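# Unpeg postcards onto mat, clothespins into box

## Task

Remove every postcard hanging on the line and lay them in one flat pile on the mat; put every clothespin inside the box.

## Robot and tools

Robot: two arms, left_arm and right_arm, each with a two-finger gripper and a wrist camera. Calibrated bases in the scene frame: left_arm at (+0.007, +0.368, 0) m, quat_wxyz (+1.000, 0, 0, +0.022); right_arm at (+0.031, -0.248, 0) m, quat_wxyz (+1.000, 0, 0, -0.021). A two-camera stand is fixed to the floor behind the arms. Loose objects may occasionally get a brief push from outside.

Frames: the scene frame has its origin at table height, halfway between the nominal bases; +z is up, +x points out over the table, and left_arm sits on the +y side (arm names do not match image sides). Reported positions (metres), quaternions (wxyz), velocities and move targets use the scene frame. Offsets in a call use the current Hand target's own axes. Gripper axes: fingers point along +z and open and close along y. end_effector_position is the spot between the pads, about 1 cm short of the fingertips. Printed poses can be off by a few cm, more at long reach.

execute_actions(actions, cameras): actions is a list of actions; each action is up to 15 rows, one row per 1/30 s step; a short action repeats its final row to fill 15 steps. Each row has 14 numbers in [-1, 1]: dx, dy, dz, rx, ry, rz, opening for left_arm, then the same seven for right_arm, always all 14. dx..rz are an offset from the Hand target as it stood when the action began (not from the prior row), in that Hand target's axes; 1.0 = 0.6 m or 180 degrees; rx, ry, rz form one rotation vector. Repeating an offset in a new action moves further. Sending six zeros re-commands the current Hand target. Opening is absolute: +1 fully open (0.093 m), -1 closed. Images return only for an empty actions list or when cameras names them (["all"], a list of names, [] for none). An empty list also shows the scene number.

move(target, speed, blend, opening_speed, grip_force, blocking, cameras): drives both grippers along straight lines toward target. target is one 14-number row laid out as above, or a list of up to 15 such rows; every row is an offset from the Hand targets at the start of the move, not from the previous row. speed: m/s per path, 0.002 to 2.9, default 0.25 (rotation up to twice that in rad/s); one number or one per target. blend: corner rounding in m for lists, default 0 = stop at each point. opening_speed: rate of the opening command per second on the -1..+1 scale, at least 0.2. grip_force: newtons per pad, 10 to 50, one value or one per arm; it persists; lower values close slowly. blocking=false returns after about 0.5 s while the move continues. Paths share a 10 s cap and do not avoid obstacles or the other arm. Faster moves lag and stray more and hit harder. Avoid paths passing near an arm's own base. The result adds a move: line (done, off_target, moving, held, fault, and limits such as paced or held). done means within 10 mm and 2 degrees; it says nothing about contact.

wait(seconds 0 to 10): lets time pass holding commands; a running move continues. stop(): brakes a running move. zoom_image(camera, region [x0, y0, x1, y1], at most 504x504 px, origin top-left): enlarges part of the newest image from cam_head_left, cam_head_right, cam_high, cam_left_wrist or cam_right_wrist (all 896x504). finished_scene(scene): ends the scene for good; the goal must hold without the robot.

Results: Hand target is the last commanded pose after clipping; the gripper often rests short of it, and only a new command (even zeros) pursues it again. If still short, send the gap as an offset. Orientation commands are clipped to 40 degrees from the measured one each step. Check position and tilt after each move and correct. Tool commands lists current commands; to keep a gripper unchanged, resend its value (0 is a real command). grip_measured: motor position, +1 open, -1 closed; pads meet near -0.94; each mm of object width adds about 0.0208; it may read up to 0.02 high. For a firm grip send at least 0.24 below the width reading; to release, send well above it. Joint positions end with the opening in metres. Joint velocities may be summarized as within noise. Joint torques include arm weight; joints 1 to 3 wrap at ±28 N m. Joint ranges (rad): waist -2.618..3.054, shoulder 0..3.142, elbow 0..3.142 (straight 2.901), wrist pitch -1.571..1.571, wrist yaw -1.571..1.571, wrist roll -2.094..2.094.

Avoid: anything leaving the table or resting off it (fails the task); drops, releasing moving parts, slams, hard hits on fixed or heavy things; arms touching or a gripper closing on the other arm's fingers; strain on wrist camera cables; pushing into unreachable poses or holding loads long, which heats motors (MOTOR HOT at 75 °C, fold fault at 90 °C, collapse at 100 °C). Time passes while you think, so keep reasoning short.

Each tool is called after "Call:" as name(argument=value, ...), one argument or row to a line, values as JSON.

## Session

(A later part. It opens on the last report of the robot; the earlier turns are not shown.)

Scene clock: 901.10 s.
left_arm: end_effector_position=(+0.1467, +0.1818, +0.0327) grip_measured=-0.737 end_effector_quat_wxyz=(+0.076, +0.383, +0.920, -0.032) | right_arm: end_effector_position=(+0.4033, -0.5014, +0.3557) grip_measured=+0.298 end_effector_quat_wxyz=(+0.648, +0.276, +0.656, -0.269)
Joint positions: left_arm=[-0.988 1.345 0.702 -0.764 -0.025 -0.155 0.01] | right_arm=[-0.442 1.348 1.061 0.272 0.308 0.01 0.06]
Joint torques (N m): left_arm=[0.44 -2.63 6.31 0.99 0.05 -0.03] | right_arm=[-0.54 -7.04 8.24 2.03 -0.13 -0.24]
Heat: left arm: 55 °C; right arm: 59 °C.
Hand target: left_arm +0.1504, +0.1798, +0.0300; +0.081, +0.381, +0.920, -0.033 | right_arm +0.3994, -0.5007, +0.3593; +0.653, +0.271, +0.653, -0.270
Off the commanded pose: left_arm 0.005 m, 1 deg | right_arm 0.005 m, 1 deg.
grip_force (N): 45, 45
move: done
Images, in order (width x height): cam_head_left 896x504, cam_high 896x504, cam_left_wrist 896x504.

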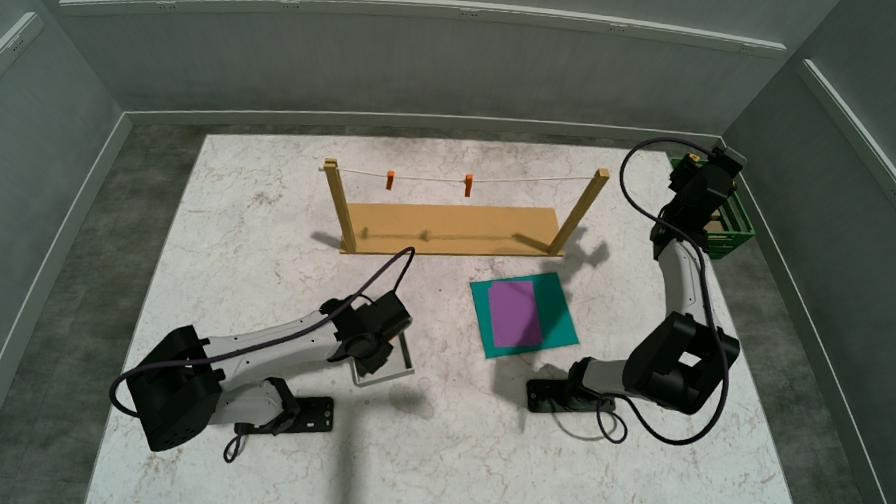

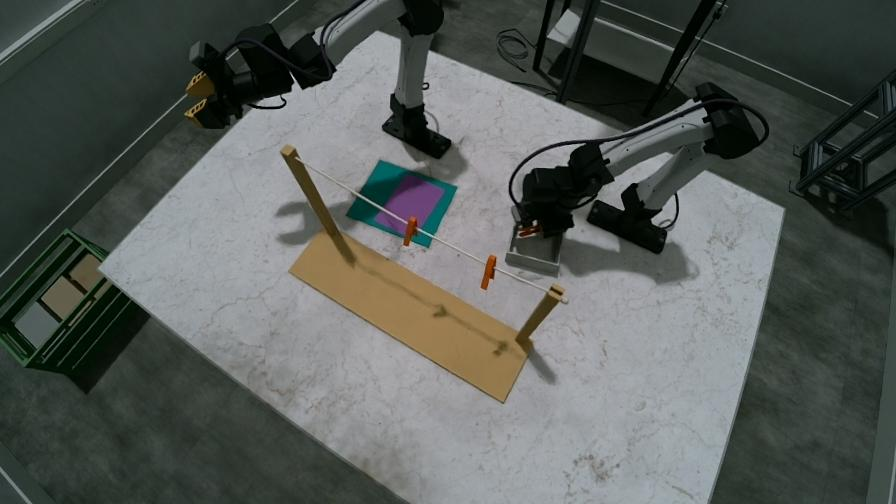

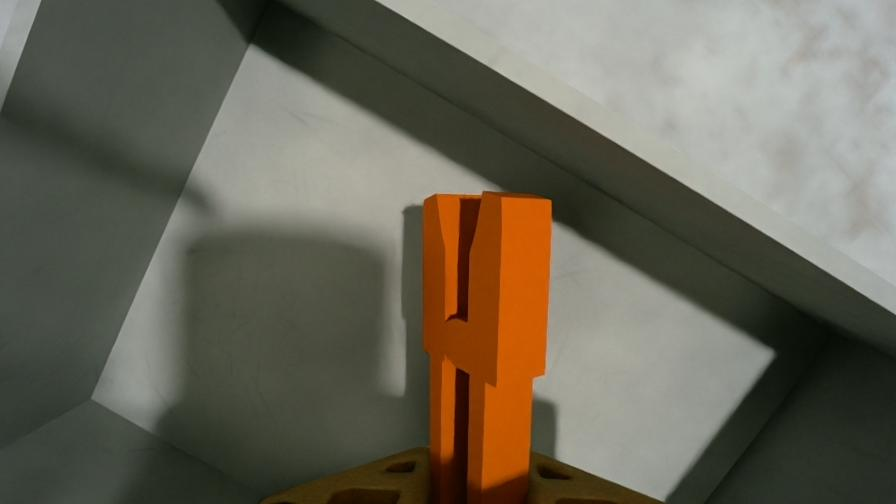

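Call:
move(
  target=[
    [0.003,0.002,0.0195,0,0,0,-0.75,0,0,0,0,0,0,0.3],
    [0.003,0.002,0.0195,0,0,0,0.05,0,0,0,0,0,0,0.3],
  ],
  speed=0.04,
  opening_speed=0.5,
  cameras=["cam_left_wrist","cam_high"],
)

Scene clock: 906.57 s.
left_arm: end_effector_position=(+0.1485, +0.1818, +0.0211) grip_measured=+0.048 end_effector_quat_wxyz=(+0.077, +0.380, +0.921, -0.032) | right_arm: end_effector_position=(+0.4033, -0.5014, +0.3557) grip_measured=+0.298 end_effector_quat_wxyz=(+0.648, +0.276, +0.656, -0.269)
Joint positions: left_arm=[-0.982 1.37 0.67 -0.704 -0.025 -0.155 0.047] | right_arm=[-0.442 1.348 1.061 0.272 0.308 0.01 0.06]
Joint torques (N m): left_arm=[0.4 -2.73 6.11 0.97 0.06 0.04] | right_arm=[-0.53 -7.02 8.25 2.03 -0.13 -0.24]
Heat: left arm: 54 °C; right arm: 59 °C.
Hand target: left_arm +0.1514, +0.1806, +0.0181; +0.081, +0.381, +0.920, -0.033 | right_arm +0.3994, -0.5007, +0.3593; +0.653, +0.271, +0.653, -0.270
Off the commanded pose: left_arm 0.004 m, 1 deg | right_arm 0.005 m, 1 deg.
grip_force (N): 45, 45
move: done
Images, in order (width x height): cam_high 896x504, cam_left_wrist 896x504.

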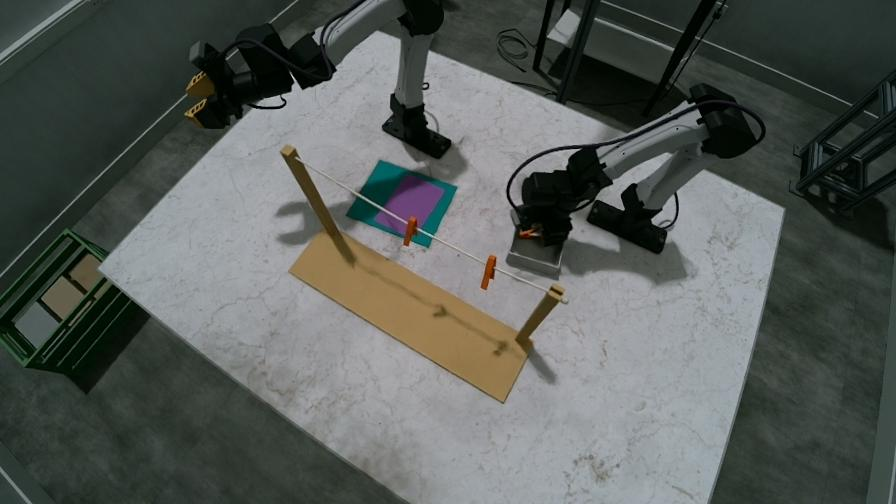

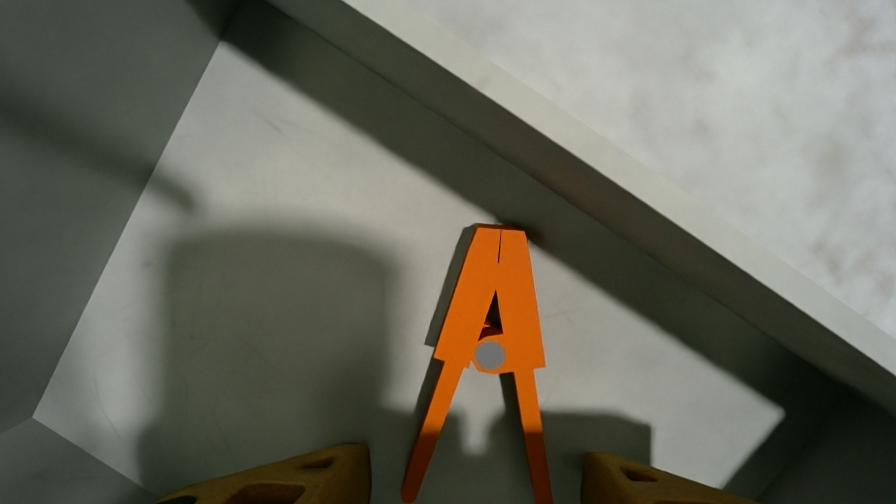

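Call:
move(
  target=[
    [-0.0568,0,-0.3317,0,0,0,0.05,0,0,0,0,0,0,0.3],
    [-0.5342,0.1037,-0.2528,0.0125,-0.6096,0.1314,0.15,0,0,0,0,0,0,0.3],
  ],
  speed=[0.12,0.25],
  blend=[0.03,0],
  cameras=["cam_left_wrist","cam_head_left","cam_high"],
)

Scene clock: 925.73 s.
left_arm: end_effector_position=(+0.4023, +0.0169, +0.2003) grip_measured=+0.148 end_effector_quat_wxyz=(+0.722, +0.392, +0.477, -0.313) | right_arm: end_effector_position=(+0.4033, -0.5014, +0.3557) grip_measured=+0.298 end_effector_quat_wxyz=(+0.648, +0.276, +0.656, -0.269)
Joint positions: left_arm=[-0.613 2.111 0.955 1.433 0.511 0.141 0.052] | right_arm=[-0.442 1.348 1.061 0.272 0.308 0.01 0.06]
Joint torques (N m): left_arm=[0.32 -7.58 7.64 3.03 0.11 -0.14] | right_arm=[-0.53 -7.04 8.25 2.02 -0.13 -0.24]
Heat: left arm: 50 °C; right arm: 59 °C.
Hand target: left_arm +0.3997, +0.0201, +0.2235; +0.792, +0.348, +0.380, -0.329 | right_arm +0.3994, -0.5007, +0.3593; +0.653, +0.271, +0.653, -0.270
Off the commanded pose: left_arm 0.024 m, 15 deg | right_arm 0.005 m, 1 deg.
joint sent to its limit (left arm) — joint 4 (wrist pitch), upper limit. The joint targets are off in orientation, not in position.
grip_force (N): 45, 45
move: off_target (left_arm); target 2's new opening was sent with left_arm's hand 0.024 m and 15 deg from that target
Images, in order (width x height): cam_head_left 896x504, cam_high 896x504, cam_left_wrist 896x504.

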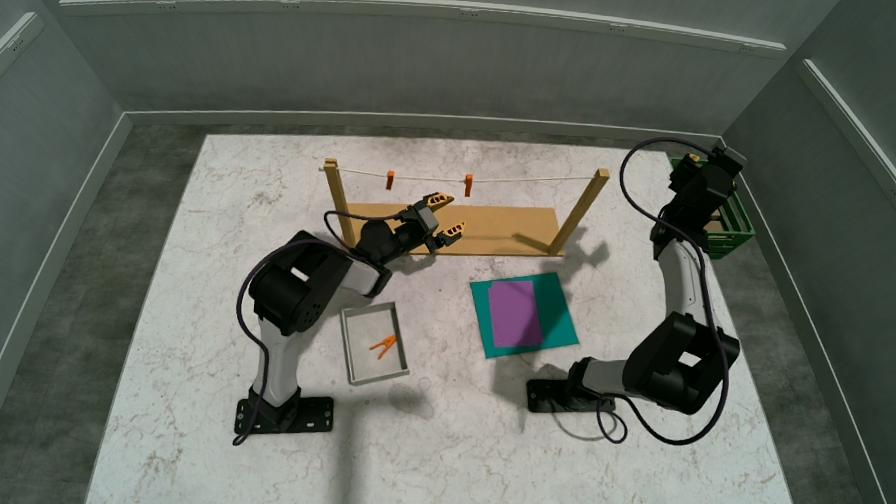

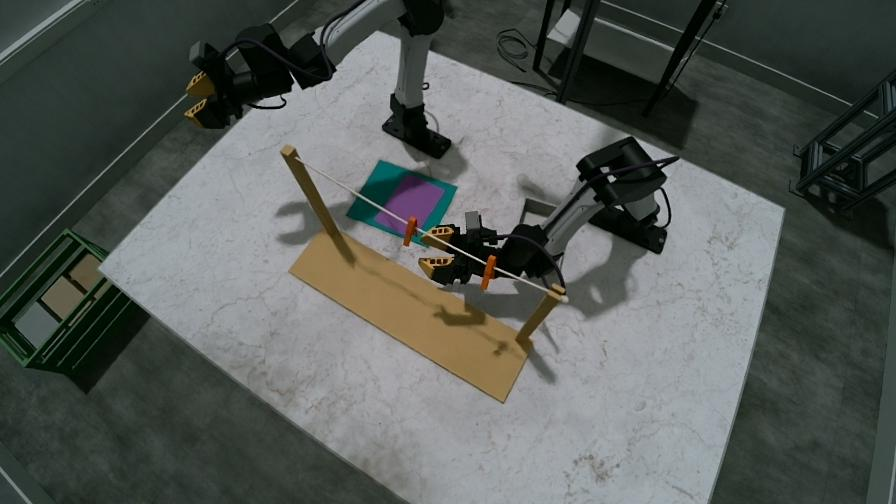

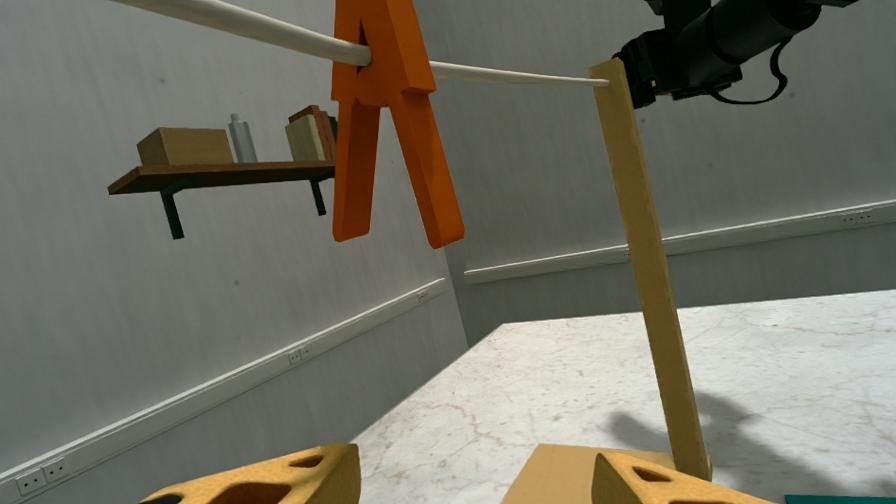

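Call:
move(
  target=[0.0235,0.02,0.0367,0.0225,0.0627,0.0004,0.15,0,0,0,0,0,0,0.3],
  speed=0.1,
  cameras=["cam_left_wrist"],
)

Scene clock: 936.27 s.
left_arm: end_effector_position=(+0.4193, +0.0072, +0.2316) grip_measured=+0.148 end_effector_quat_wxyz=(+0.740, +0.399, +0.443, -0.311) | right_arm: end_effector_position=(+0.4033, -0.5014, +0.3557) grip_measured=+0.298 end_effector_quat_wxyz=(+0.648, +0.276, +0.656, -0.269)
Joint positions: left_arm=[-0.602 2.125 1.089 1.381 0.545 0.151 0.052] | right_arm=[-0.442 1.348 1.061 0.272 0.308 0.01 0.06]
Joint torques (N m): left_arm=[0.35 -8.06 8.12 1.69 0.08 0.1] | right_arm=[-0.53 -7.02 8.24 2.02 -0.13 -0.25]
Heat: left arm: 51 °C; right arm: 59 °C.
Hand target: left_arm +0.4243, +0.0054, +0.2259; +0.738, +0.406, +0.443, -0.306 | right_arm +0.3994, -0.5007, +0.3593; +0.653, +0.271, +0.653, -0.270
Off the commanded pose: left_arm 0.008 m, 1 deg | right_arm 0.005 m, 1 deg.
grip_force (N): 45, 45
move: done
Images, in order (width x height): cam_left_wrist 896x504.

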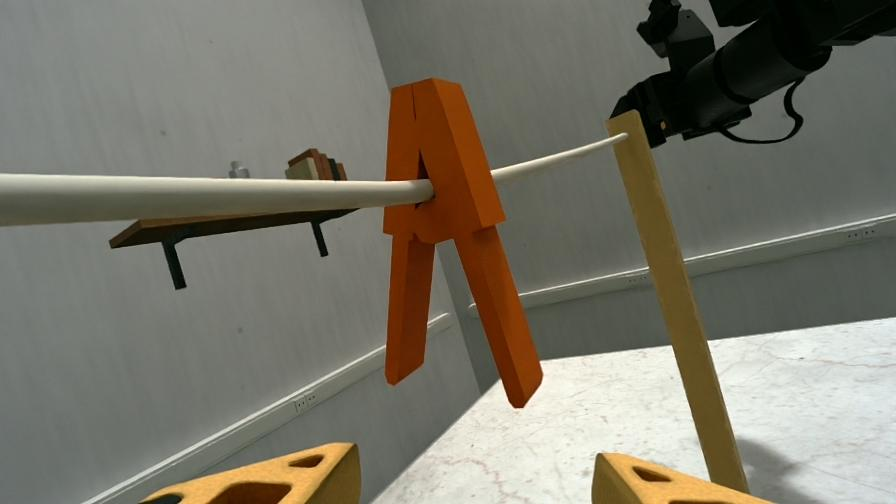

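Call:
move(
  target=[-0.0373,0.005,0.039,0,0,0,0.15,0,0,0,0,0,0,0.3],
  speed=0.06,
  cameras=["cam_left_wrist"],
)

Scene clock: 943.70 s.
left_arm: end_effector_position=(+0.4250, -0.0110, +0.2359) grip_measured=+0.148 end_effector_quat_wxyz=(+0.725, +0.409, +0.455, -0.317) | right_arm: end_effector_position=(+0.4033, -0.5014, +0.3557) grip_measured=+0.298 end_effector_quat_wxyz=(+0.648, +0.276, +0.656, -0.269)
Joint positions: left_arm=[-0.624 2.125 1.165 1.258 0.544 0.163 0.052] | right_arm=[-0.442 1.348 1.061 0.272 0.308 0.01 0.06]
Joint torques (N m): left_arm=[-0.38 -11.82 8.51 1.71 -0.19 0.09] | right_arm=[-0.54 -7.04 8.2 2.03 -0.13 -0.24]
Heat: left arm: 51 °C; right arm: 59 °C.
Hand target: left_arm +0.4269, -0.0115, +0.2535; +0.738, +0.406, +0.444, -0.306 | right_arm +0.3994, -0.5007, +0.3593; +0.653, +0.271, +0.653, -0.270
Off the commanded pose: left_arm 0.018 m, 2 deg | right_arm 0.005 m, 1 deg.
grip_force (N): 45, 45
move: off_target (left_arm)
Images, in order (width x height): cam_left_wrist 896x504.

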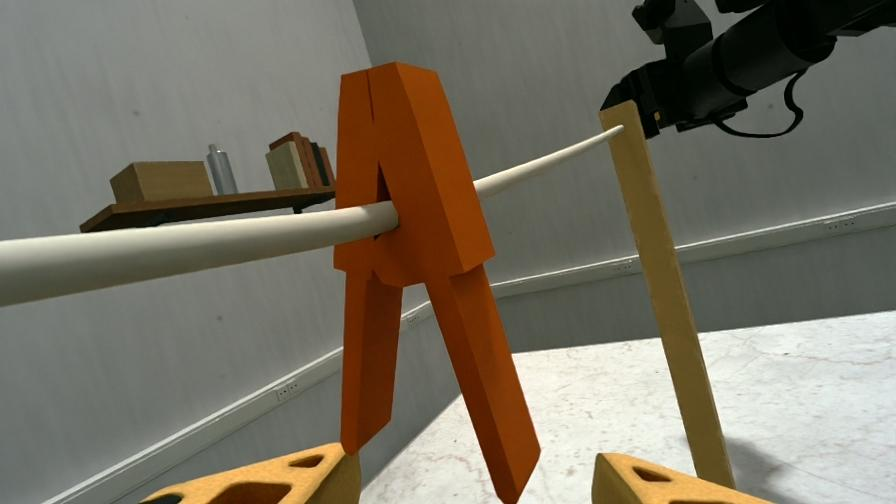

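Call:
move(
  target=[0,0.0145,0,0,0,0,0.15,0,0,0,0,0,0,0.3],
  speed=0.06,
  cameras=["cam_left_wrist"],
)

Scene clock: 946.33 s.
left_arm: end_effector_position=(+0.4310, -0.0087, +0.2416) grip_measured=+0.148 end_effector_quat_wxyz=(+0.728, +0.407, +0.454, -0.313) | right_arm: end_effector_position=(+0.4033, -0.5014, +0.3557) grip_measured=+0.298 end_effector_quat_wxyz=(+0.648, +0.276, +0.656, -0.269)
Joint positions: left_arm=[-0.615 2.125 1.187 1.244 0.544 0.163 0.052] | right_arm=[-0.442 1.348 1.061 0.272 0.308 0.01 0.06]
Joint torques (N m): left_arm=[0.32 -11.45 8.72 1.7 -0.03 0.03] | right_arm=[-0.53 -7.04 8.25 2.02 -0.13 -0.24]
Heat: left arm: 52 °C; right arm: 59 °C.
Hand target: left_arm +0.4340, -0.0073, +0.2563; +0.738, +0.406, +0.444, -0.306 | right_arm +0.3994, -0.5007, +0.3593; +0.653, +0.271, +0.653, -0.270
Off the commanded pose: left_arm 0.015 m, 2 deg | right_arm 0.005 m, 1 deg.
grip_force (N): 45, 45
move: off_target (left_arm)
Images, in order (width x height): cam_left_wrist 896x504.

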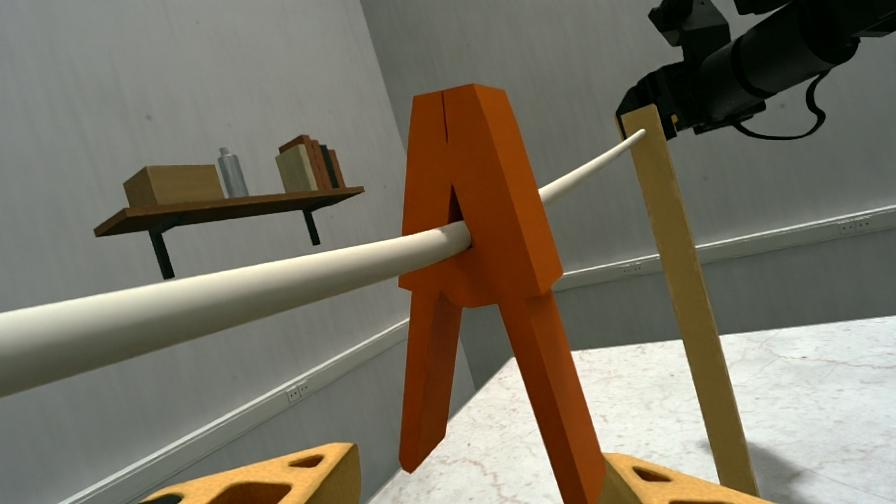

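Call:
move(
  target=[
    [0,-0.006,0,0,0,0,0.35,0,0,0,0,0,0,0.3],
    [-0.032,-0.006,0.01,0,0,0,0.35,0,0,0,0,0,0,0.3],
  ],
  speed=0.06,
  cameras=["cam_left_wrist"],
)

Scene clock: 951.43 s.
left_arm: end_effector_position=(+0.4258, -0.0129, +0.2497) grip_measured=+0.348 end_effector_quat_wxyz=(+0.721, +0.410, +0.459, -0.318) | right_arm: end_effector_position=(+0.4033, -0.5014, +0.3557) grip_measured=+0.298 end_effector_quat_wxyz=(+0.648, +0.276, +0.656, -0.269)
Joint positions: left_arm=[-0.627 2.088 1.187 1.187 0.541 0.164 0.062] | right_arm=[-0.442 1.348 1.061 0.272 0.308 0.01 0.06]
Joint torques (N m): left_arm=[-0.55 -12.77 8.73 1.72 -0.21 0.09] | right_arm=[-0.54 -7.06 8.23 2.02 -0.13 -0.24]
Heat: left arm: 53 °C; right arm: 59 °C.
Hand target: left_arm +0.4253, -0.0126, +0.2741; +0.738, +0.406, +0.444, -0.306 | right_arm +0.3994, -0.5007, +0.3593; +0.653, +0.271, +0.653, -0.270
Off the commanded pose: left_arm 0.024 m, 3 deg | right_arm 0.005 m, 1 deg.
grip_force (N): 45, 45
move: off_target (left_arm)
Images, in order (width x height): cam_left_wrist 896x504.

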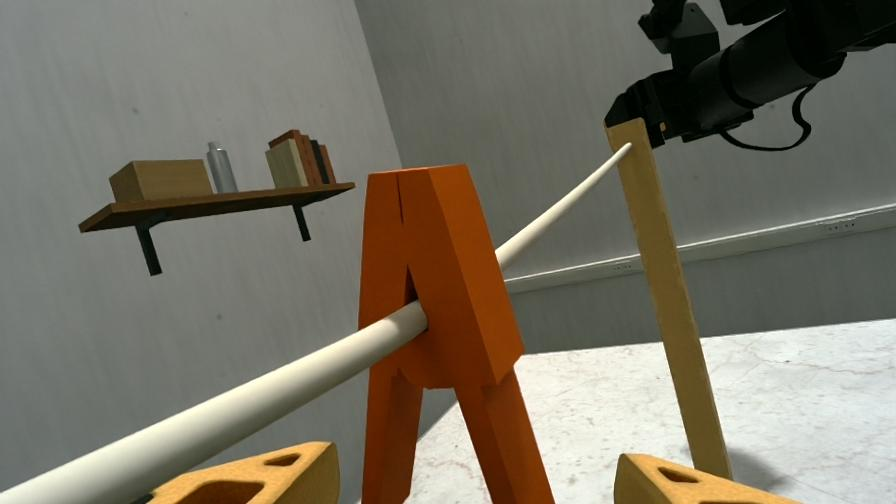

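Call:
move(
  target=[0,0.003,0,0,0,0,-0.4,0,0,0,0,0,0,0.3],
  opening_speed=0.4,
  cameras=["cam_left_wrist"],
)

Scene clock: 955.47 s.
left_arm: end_effector_position=(+0.4260, -0.0130, +0.2490) grip_measured=-0.394 end_effector_quat_wxyz=(+0.720, +0.410, +0.461, -0.317) | right_arm: end_effector_position=(+0.4033, -0.5014, +0.3557) grip_measured=+0.298 end_effector_quat_wxyz=(+0.648, +0.276, +0.656, -0.269)
Joint positions: left_arm=[-0.627 2.088 1.187 1.183 0.54 0.164 0.026] | right_arm=[-0.442 1.348 1.061 0.272 0.308 0.01 0.06]
Joint torques (N m): left_arm=[-0.17 -12.7 9.02 1.73 -0.17 0.08] | right_arm=[-0.51 -7.08 8.24 2.03 -0.13 -0.25]
Heat: left arm: 56 °C; right arm: 59 °C.
Hand target: left_arm +0.4268, -0.0118, +0.2747; +0.738, +0.406, +0.444, -0.306 | right_arm +0.3994, -0.5007, +0.3593; +0.653, +0.271, +0.653, -0.270
Off the commanded pose: left_arm 0.026 m, 3 deg | right_arm 0.005 m, 1 deg.
grip_force (N): 45, 45
move: off_target (left_arm)
Images, in order (width x height): cam_left_wrist 896x504.

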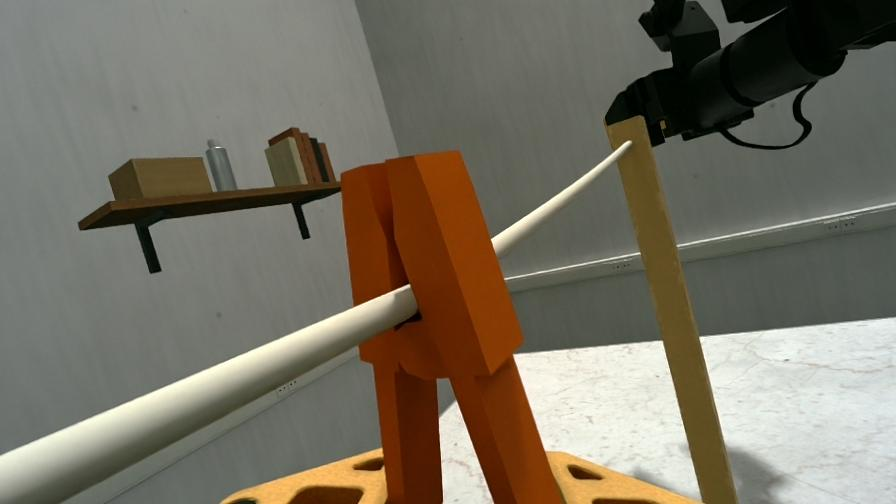

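Works; close further.

Call:
move(
  target=[0,0,0,0,0,0,-0.75,0,0,0,0,0,0,0.3],
  opening_speed=0.4,
  cameras=["cam_left_wrist"],
)

Scene clock: 958.27 s.
left_arm: end_effector_position=(+0.4260, -0.0130, +0.2489) grip_measured=-0.727 end_effector_quat_wxyz=(+0.720, +0.410, +0.461, -0.317) | right_arm: end_effector_position=(+0.4033, -0.5014, +0.3557) grip_measured=+0.298 end_effector_quat_wxyz=(+0.648, +0.276, +0.656, -0.269)
Joint positions: left_arm=[-0.627 2.088 1.187 1.183 0.54 0.164 0.01] | right_arm=[-0.442 1.348 1.061 0.272 0.308 0.01 0.06]
Joint torques (N m): left_arm=[-0.18 -12.71 9.02 1.73 -0.16 0.09] | right_arm=[-0.54 -7.04 8.25 2.03 -0.13 -0.24]
Heat: left arm: 58 °C; right arm: 59 °C.
Hand target: left_arm +0.4268, -0.0117, +0.2747; +0.738, +0.406, +0.444, -0.306 | right_arm +0.3994, -0.5007, +0.3593; +0.653, +0.271, +0.653, -0.270
Off the commanded pose: left_arm 0.026 m, 3 deg | right_arm 0.005 m, 1 deg.
grip_force (N): 45, 45
move: off_target (left_arm)
Images, in order (width x height): cam_left_wrist 896x504.

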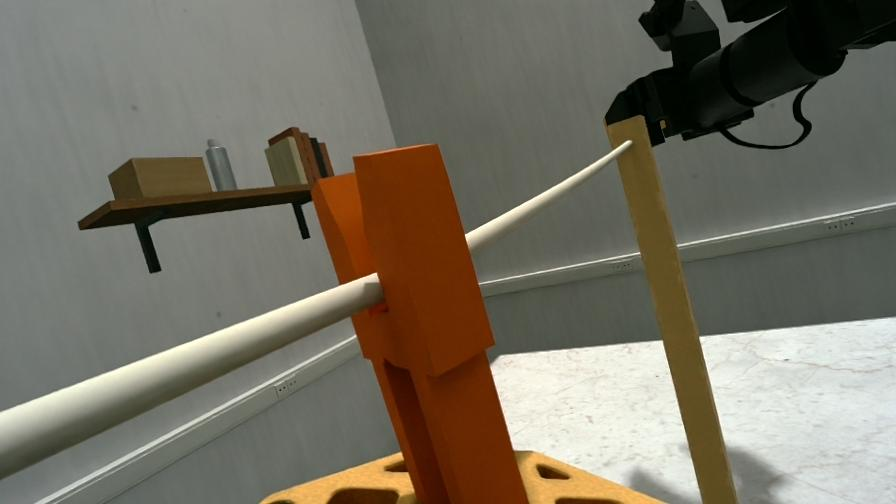

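Call:
move(
  target=[0.11,-0.02,-0.038,0,0,0,-0.75,0,0,0,0,0,0,0.3],
  speed=0.06,
  cameras=["cam_left_wrist"],
)

Scene clock: 962.33 s.
left_arm: end_effector_position=(+0.4356, -0.0052, +0.2112) grip_measured=-0.739 end_effector_quat_wxyz=(+0.737, +0.403, +0.447, -0.308) | right_arm: end_effector_position=(+0.4033, -0.5014, +0.3557) grip_measured=+0.298 end_effector_quat_wxyz=(+0.648, +0.276, +0.656, -0.269)
Joint positions: left_arm=[-0.606 2.223 1.176 1.374 0.542 0.164 0.01] | right_arm=[-0.442 1.348 1.061 0.272 0.308 0.01 0.06]
Joint torques (N m): left_arm=[0.38 -8.87 6.01 2.04 0.09 -0.01] | right_arm=[-0.5 -7.06 8.27 2.03 -0.14 -0.24]
Heat: left arm: 59 °C; right arm: 59 °C.
Hand target: left_arm +0.4356, -0.0036, +0.2050; +0.738, +0.406, +0.443, -0.306 | right_arm +0.3994, -0.5007, +0.3593; +0.653, +0.271, +0.653, -0.270
Off the commanded pose: left_arm 0.007 m, 1 deg | right_arm 0.005 m, 1 deg.
grip_force (N): 45, 45
move: done
Images, in order (width x height): cam_left_wrist 896x504.

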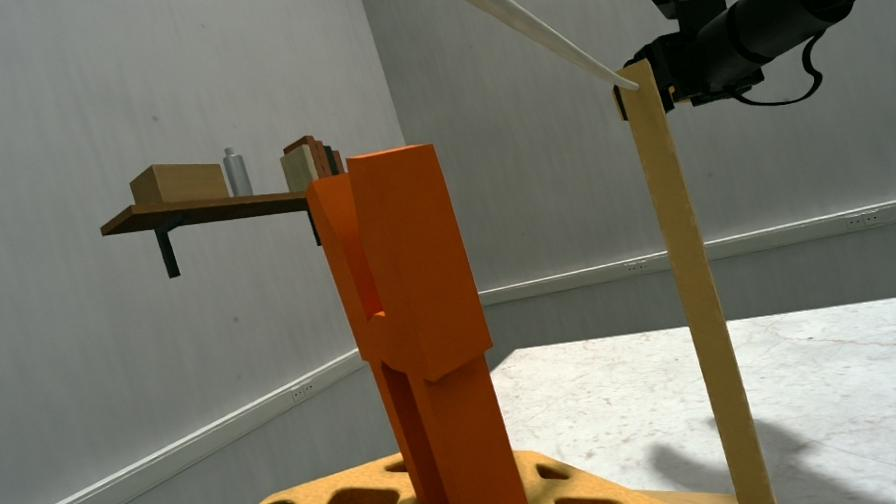

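Call:
move(
  target=[
    [-0.144,-0.1318,-0.1033,0,0,0,-0.75,0,0,0,0,0,0,0.3],
    [-0.1948,-0.1713,-0.4643,0.1344,0.5183,-0.0571,-0.75,0,0,0,0,0,0,0.3],
  ],
  speed=0.22,
  blend=[0.04,0],
  cameras=["cam_left_wrist","cam_head_left","cam_high"],
)

Scene clock: 988.73 s.
left_arm: end_effector_position=(+0.1883, +0.2004, +0.1961) grip_measured=-0.740 end_effector_quat_wxyz=(+0.070, +0.590, +0.803, -0.058) | right_arm: end_effector_position=(+0.4033, -0.5014, +0.3557) grip_measured=+0.298 end_effector_quat_wxyz=(+0.648, +0.276, +0.656, -0.269)
Joint positions: left_arm=[-0.714 1.368 1.38 -1.437 0.11 0.589 0.01] | right_arm=[-0.442 1.348 1.061 0.272 0.308 0.01 0.06]
Joint torques (N m): left_arm=[-0.51 -2.97 8.99 0.54 0.07 -0.04] | right_arm=[-0.51 -7.05 8.23 2.03 -0.13 -0.25]
Heat: left arm: 58 °C; right arm: 59 °C.
Hand target: left_arm +0.1900, +0.2001, +0.1997; +0.070, +0.592, +0.801, -0.051 | right_arm +0.3994, -0.5007, +0.3593; +0.653, +0.271, +0.653, -0.270
Off the commanded pose: left_arm 0.004 m, 1 deg | right_arm 0.005 m, 1 deg.
grip_force (N): 45, 45
move: done
Images, in order (width x height): cam_head_left 896x504, cam_high 896x504, cam_left_wrist 896x504.

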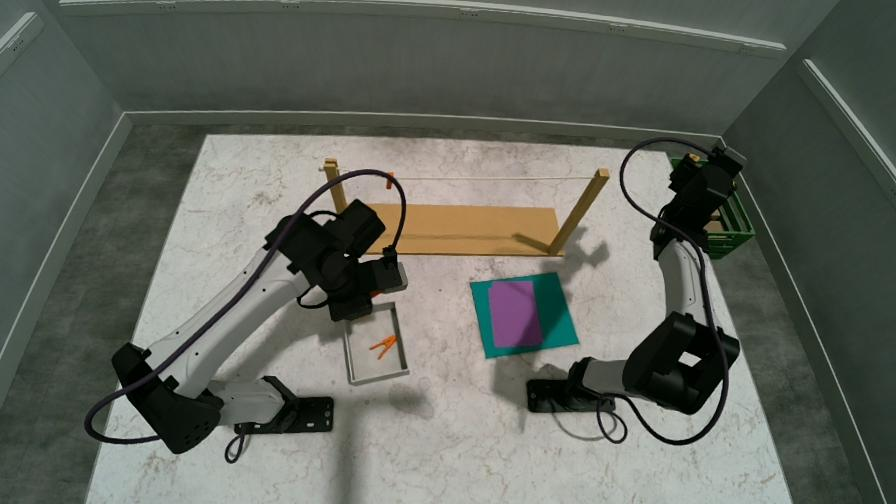

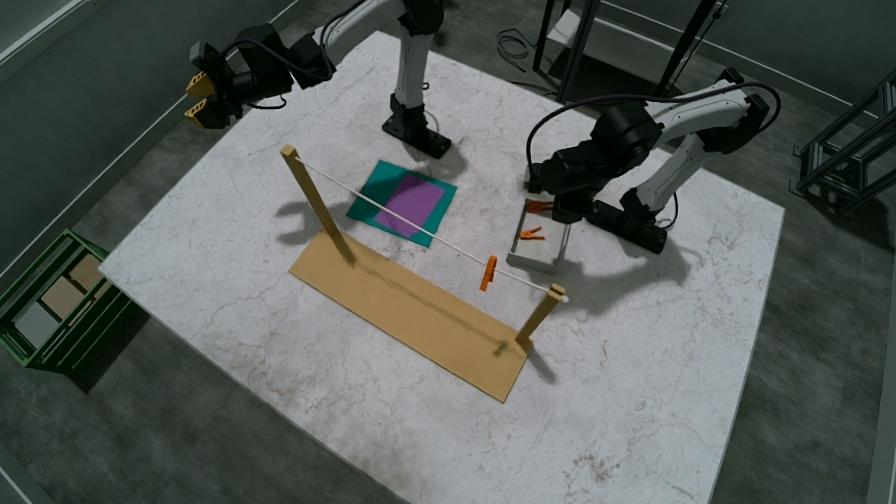

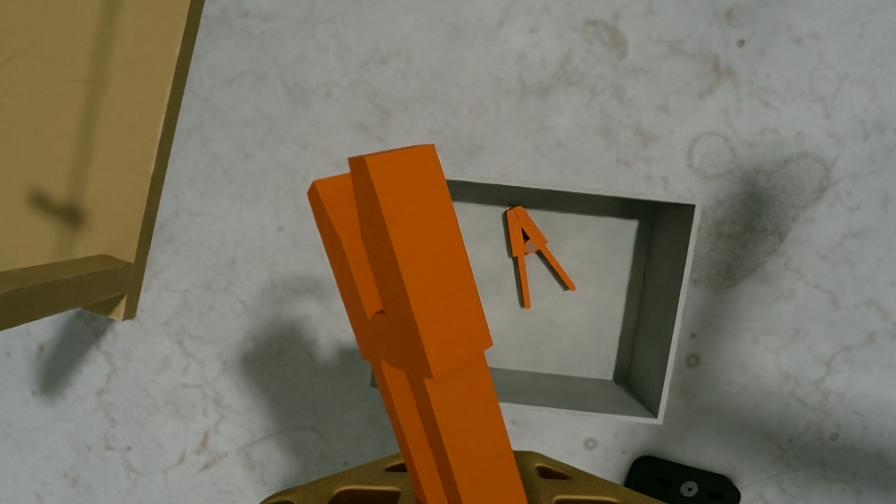

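Call:
move(
  target=[0.0367,-0.0028,0.1628,0,0,0,-0.75,0,0,0,0,0,0,0.3],
  speed=0.12,
  cameras=["cam_left_wrist","cam_head_left"],
)

Scene clock: 1002.43 s.
left_arm: end_effector_position=(+0.1823, +0.2054, +0.0972) grip_measured=-0.741 end_effector_quat_wxyz=(+0.051, +0.590, +0.804, -0.056) | right_arm: end_effector_position=(+0.4033, -0.5014, +0.3557) grip_measured=+0.298 end_effector_quat_wxyz=(+0.648, +0.276, +0.656, -0.269)
Joint positions: left_arm=[-0.714 1.351 0.976 -1.089 0.109 0.589 0.01] | right_arm=[-0.442 1.348 1.061 0.272 0.308 0.01 0.06]
Joint torques (N m): left_arm=[-0.03 -5.24 6.52 0.81 0.09 0.02] | right_arm=[-0.53 -7.08 8.23 2.02 -0.14 -0.24]
Heat: left arm: 53 °C; right arm: 59 °C.
Hand target: left_arm +0.1869, +0.2042, +0.0997; +0.070, +0.592, +0.801, -0.051 | right_arm +0.3994, -0.5007, +0.3593; +0.653, +0.271, +0.653, -0.270
Off the commanded pose: left_arm 0.006 m, 2 deg | right_arm 0.005 m, 1 deg.
grip_force (N): 45, 45
move: done
Images, in order (width x height): cam_head_left 896x504, cam_left_wrist 896x504.

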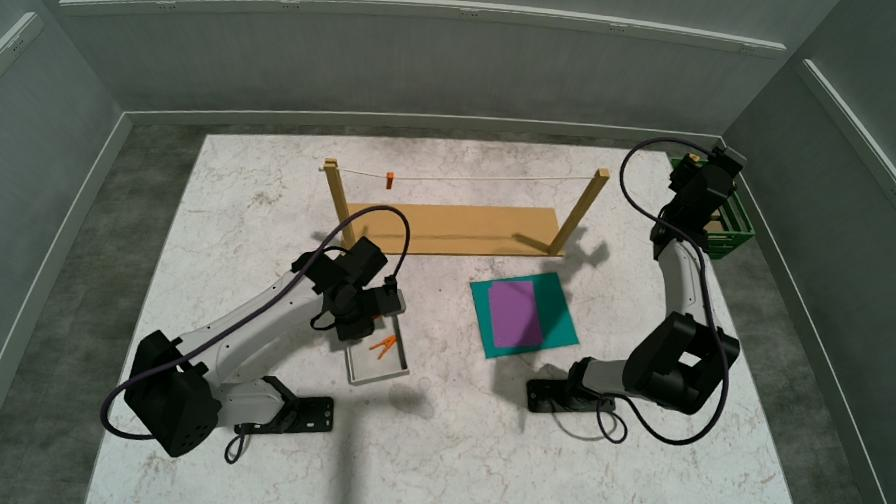

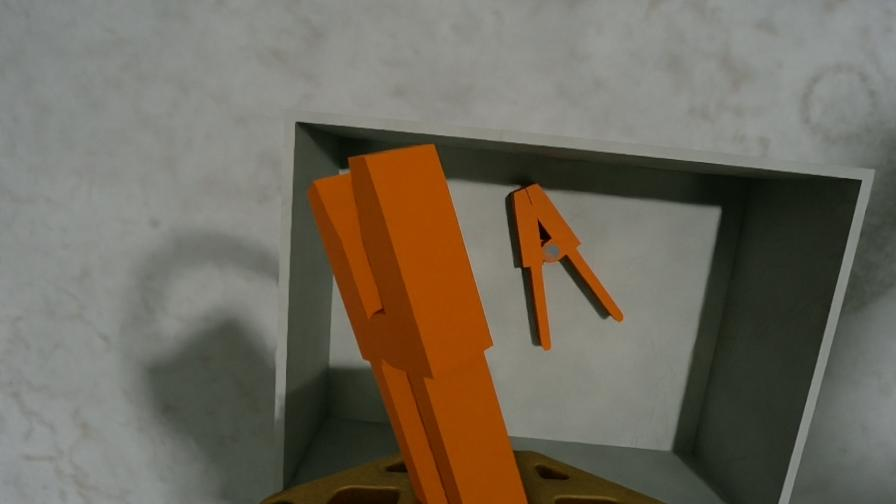

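Call:
move(
  target=[0.0209,-0.008,0.1041,0,0,0,-0.75,0,0,0,0,0,0,0.3],
  speed=0.06,
  cameras=["cam_left_wrist"],
)

Scene clock: 1009.60 s.
left_arm: end_effector_position=(+0.1785, +0.2062, +0.0391) grip_measured=-0.741 end_effector_quat_wxyz=(+0.064, +0.593, +0.801, -0.056) | right_arm: end_effector_position=(+0.4033, -0.5014, +0.3557) grip_measured=+0.298 end_effector_quat_wxyz=(+0.648, +0.276, +0.656, -0.269)
Joint positions: left_arm=[-0.722 1.375 0.752 -0.815 0.107 0.589 0.01] | right_arm=[-0.442 1.348 1.061 0.272 0.308 0.01 0.06]
Joint torques (N m): left_arm=[-0.57 -2.89 6.34 0.9 0.09 -0.13] | right_arm=[-0.54 -7.05 8.18 2.02 -0.13 -0.24]
Heat: left arm: 51 °C; right arm: 60 °C.
Hand target: left_arm +0.1819, +0.2043, +0.0360; +0.070, +0.592, +0.801, -0.051 | right_arm +0.3994, -0.5007, +0.3593; +0.653, +0.271, +0.653, -0.270
Off the commanded pose: left_arm 0.005 m, 1 deg | right_arm 0.005 m, 1 deg.
grip_force (N): 45, 45
move: done
Images, in order (width x height): cam_left_wrist 896x504.

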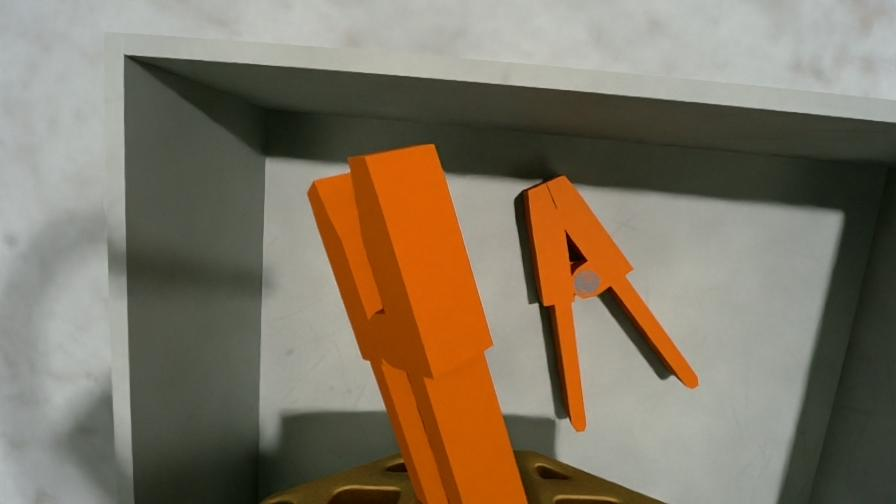

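Call:
move(
  target=[0.0045,0,0.0295,0,0,0,-0.75,0,0,0,0,0,0,0.3],
  speed=0.05,
)

Call:
move(
  target=[0,0,0,0,0,0,0.1,0,0,0,0,0,0,0.3],
  opening_speed=0.4,
  cameras=["cam_left_wrist"],
)

Scene clock: 1013.07 s.
left_arm: end_effector_position=(+0.1790, +0.2058, +0.0213) grip_measured=-0.741 end_effector_quat_wxyz=(+0.064, +0.593, +0.801, -0.056) | right_arm: end_effector_position=(+0.4033, -0.5014, +0.3557) grip_measured=+0.298 end_effector_quat_wxyz=(+0.648, +0.276, +0.656, -0.269)
Joint positions: left_arm=[-0.722 1.411 0.704 -0.73 0.107 0.589 0.01] | right_arm=[-0.442 1.348 1.061 0.272 0.308 0.01 0.06]
Joint torques (N m): left_arm=[-0.65 -2.97 6.08 0.91 0.09 -0.13] | right_arm=[-0.54 -7.01 8.21 2.02 -0.13 -0.24]
Heat: left arm: 51 °C; right arm: 60 °C.
Hand target: left_arm +0.1819, +0.2039, +0.0181; +0.069, +0.592, +0.801, -0.052 | right_arm +0.3994, -0.5007, +0.3593; +0.653, +0.271, +0.653, -0.270
Off the commanded pose: left_arm 0.005 m, 1 deg | right_arm 0.005 m, 1 deg.
grip_force (N): 45, 45
move: done

Scene clock: 1015.40 s.
left_arm: end_effector_position=(+0.1793, +0.2057, +0.0214) grip_measured=+0.098 end_effector_quat_wxyz=(+0.065, +0.593, +0.801, -0.056) | right_arm: end_effector_position=(+0.4033, -0.5014, +0.3557) grip_measured=+0.298 end_effector_quat_wxyz=(+0.648, +0.276, +0.656, -0.269)
Joint positions: left_arm=[-0.722 1.411 0.704 -0.729 0.107 0.589 0.05] | right_arm=[-0.442 1.348 1.061 0.272 0.308 0.01 0.06]
Joint torques (N m): left_arm=[-0.64 -2.93 6.05 0.92 0.09 -0.14] | right_arm=[-0.51 -7.05 8.21 2.03 -0.13 -0.24]
Heat: left arm: 50 °C; right arm: 60 °C.
Hand target: left_arm +0.1819, +0.2039, +0.0181; +0.070, +0.592, +0.801, -0.052 | right_arm +0.3994, -0.5007, +0.3593; +0.653, +0.271, +0.653, -0.270
Off the commanded pose: left_arm 0.005 m, 1 deg | right_arm 0.005 m, 1 deg.
grip_force (N): 45, 45
move: done
Images, in order (width x height): cam_left_wrist 896x504.

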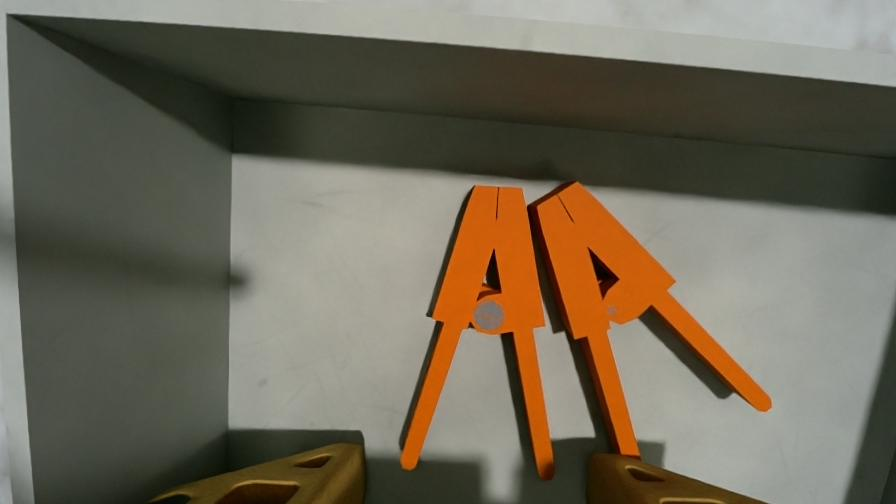

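Call:
move(
  target=[
    [-0.0174,0,-0.0985,0,0,0,0.1,0,0,0,0,0,0,0.3],
    [-0.0754,0,-0.427,0,0,0,0.1,0,0,0,0,0,0,0.3],
    [0.497,0.365,-0.514,-0.114,0,-0.646,0.1,0,0,0,0,0,0,0.3],
  ],
  speed=[0.08,0.2,0.25],
  blend=[0,0.03,0],
  cameras=["cam_head_left","cam_left_wrist"],
)

Scene clock: 1029.10 s.
left_arm: end_effector_position=(+0.2904, +0.5958, +0.2689) grip_measured=+0.098 end_effector_quat_wxyz=(+0.139, -0.371, +0.917, +0.045) | right_arm: end_effector_position=(+0.4033, -0.5014, +0.3557) grip_measured=+0.298 end_effector_quat_wxyz=(+0.648, +0.276, +0.656, -0.269)
Joint positions: left_arm=[0.632 1.79 2.091 -1.578 -0.006 -0.093 0.05] | right_arm=[-0.442 1.348 1.061 0.272 0.308 0.01 0.06]
Joint torques (N m): left_arm=[0.18 -6.01 8.29 0.91 -0.07 -0.18] | right_arm=[-0.53 -7.02 8.23 2.03 -0.14 -0.25]
Heat: left arm: 48 °C; right arm: 60 °C.
Hand target: left_arm +0.2898, +0.5998, +0.2704; +0.080, -0.382, +0.920, +0.034 | right_arm +0.3994, -0.5007, +0.3593; +0.653, +0.271, +0.653, -0.270
Off the commanded pose: left_arm 0.004 m, 7 deg | right_arm 0.005 m, 1 deg.
joint sent to its limit (left arm) — joint 4 (wrist pitch), lower limit. The joint targets are off in orientation, not in position.
grip_force (N): 45, 45
move: off_target (left_arm)
Images, in order (width x height): cam_head_left 896x504, cam_left_wrist 896x504.

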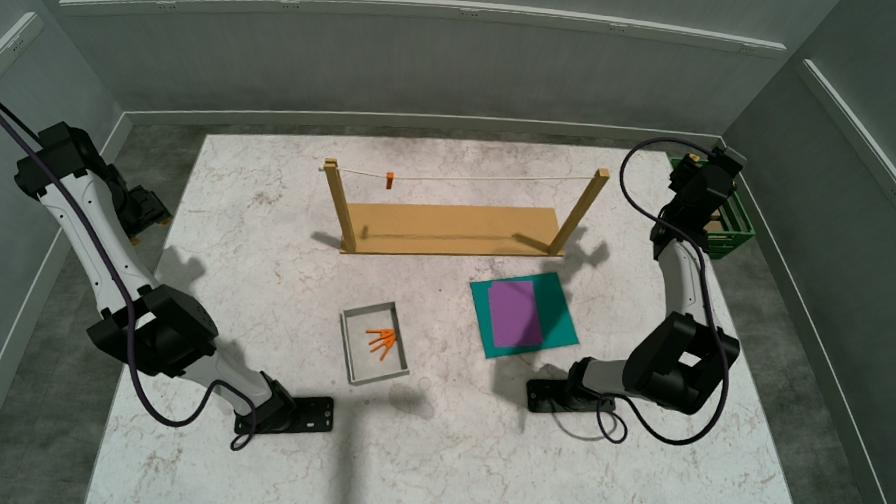

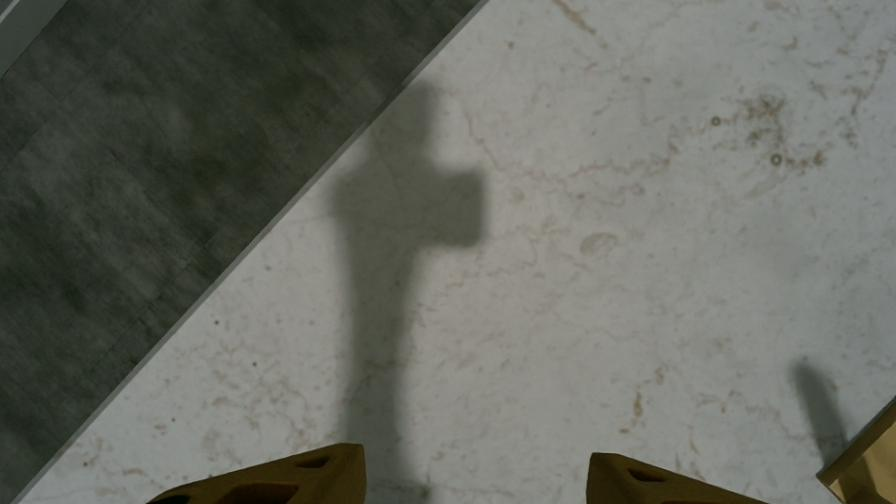

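Call:
move(
  target=[
    [0,0,0,0,0,0,0.1,-0.183,0.024,-0.024,0,0,0,0.3],
    [0,0,0,0,0,0,0.1,-0.217,0.259,-0.259,-0.194,0,0,0.3],
    [0,0,0,0,0,0,0.1,-0.15,0.424,-0.566,-0.361,0,0,0.3],
    [0,0,0,0,0,0,0.1,0.067,0.471,-0.707,-0.472,0,0,0.3],
    [0,0,0,0,0,0,0.1,0.267,0.56,-0.689,-0.5,0,0,0.3],
  ],
  speed=0.22,
  blend=[0.03,0.04,0.04,0.03,0],
  cameras=["cam_head_left","cam_right_wrist","cam_high"],
)

Scene clock: 1042.77 s.
left_arm: end_effector_position=(+0.2904, +0.5958, +0.2689) grip_measured=+0.098 end_effector_quat_wxyz=(+0.139, -0.371, +0.917, +0.044) | right_arm: end_effector_position=(+0.3439, +0.0300, +0.2066) grip_measured=+0.298 end_effector_quat_wxyz=(+0.658, -0.265, +0.650, +0.272)
Joint positions: left_arm=[0.632 1.79 2.091 -1.578 -0.006 -0.093 0.05] | right_arm=[0.732 1.469 0.472 1.012 -0.089 0.005 0.06]
Joint torques (N m): left_arm=[0.17 -6.01 8.29 0.9 -0.06 -0.18] | right_arm=[-0.59 -3.81 7.04 2.04 -0.14 -0.2]
Heat: left arm: 48 °C; right arm: 60 °C.
Hand target: left_arm +0.2898, +0.5998, +0.2704; +0.080, -0.382, +0.920, +0.034 | right_arm +0.3451, +0.0296, +0.1999; +0.654, -0.270, +0.653, +0.271
Off the commanded pose: left_arm 0.004 m, 7 deg | right_arm 0.007 m, 1 deg.
joint sent to its limit (left arm) — joint 4 (wrist pitch), lower limit. The joint targets are off in orientation, not in position.
grip_force (N): 45, 45
move: off_target (left_arm)
Images, in order (width x height): cam_head_left 896x504, cam_high 896x504, cam_right_wrist 896x504.

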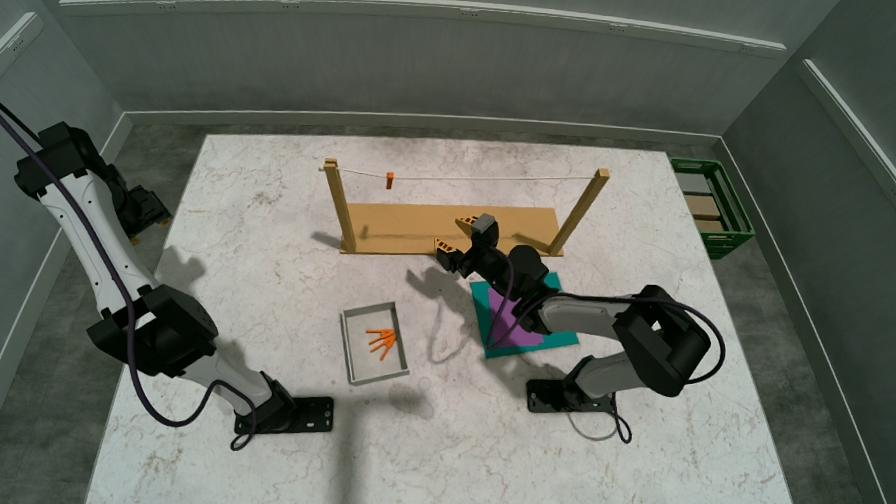

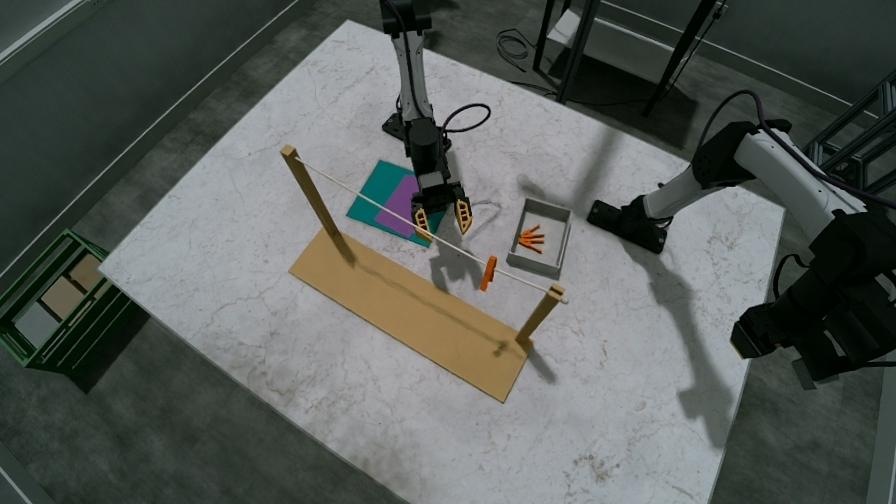

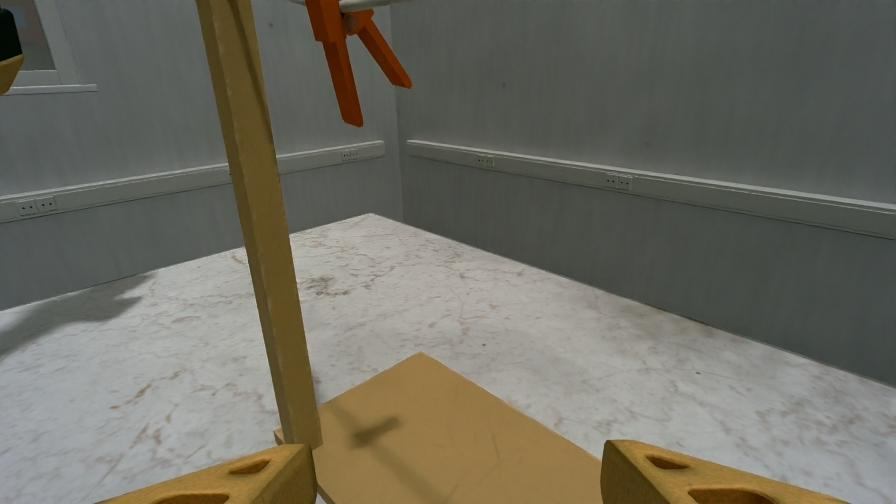

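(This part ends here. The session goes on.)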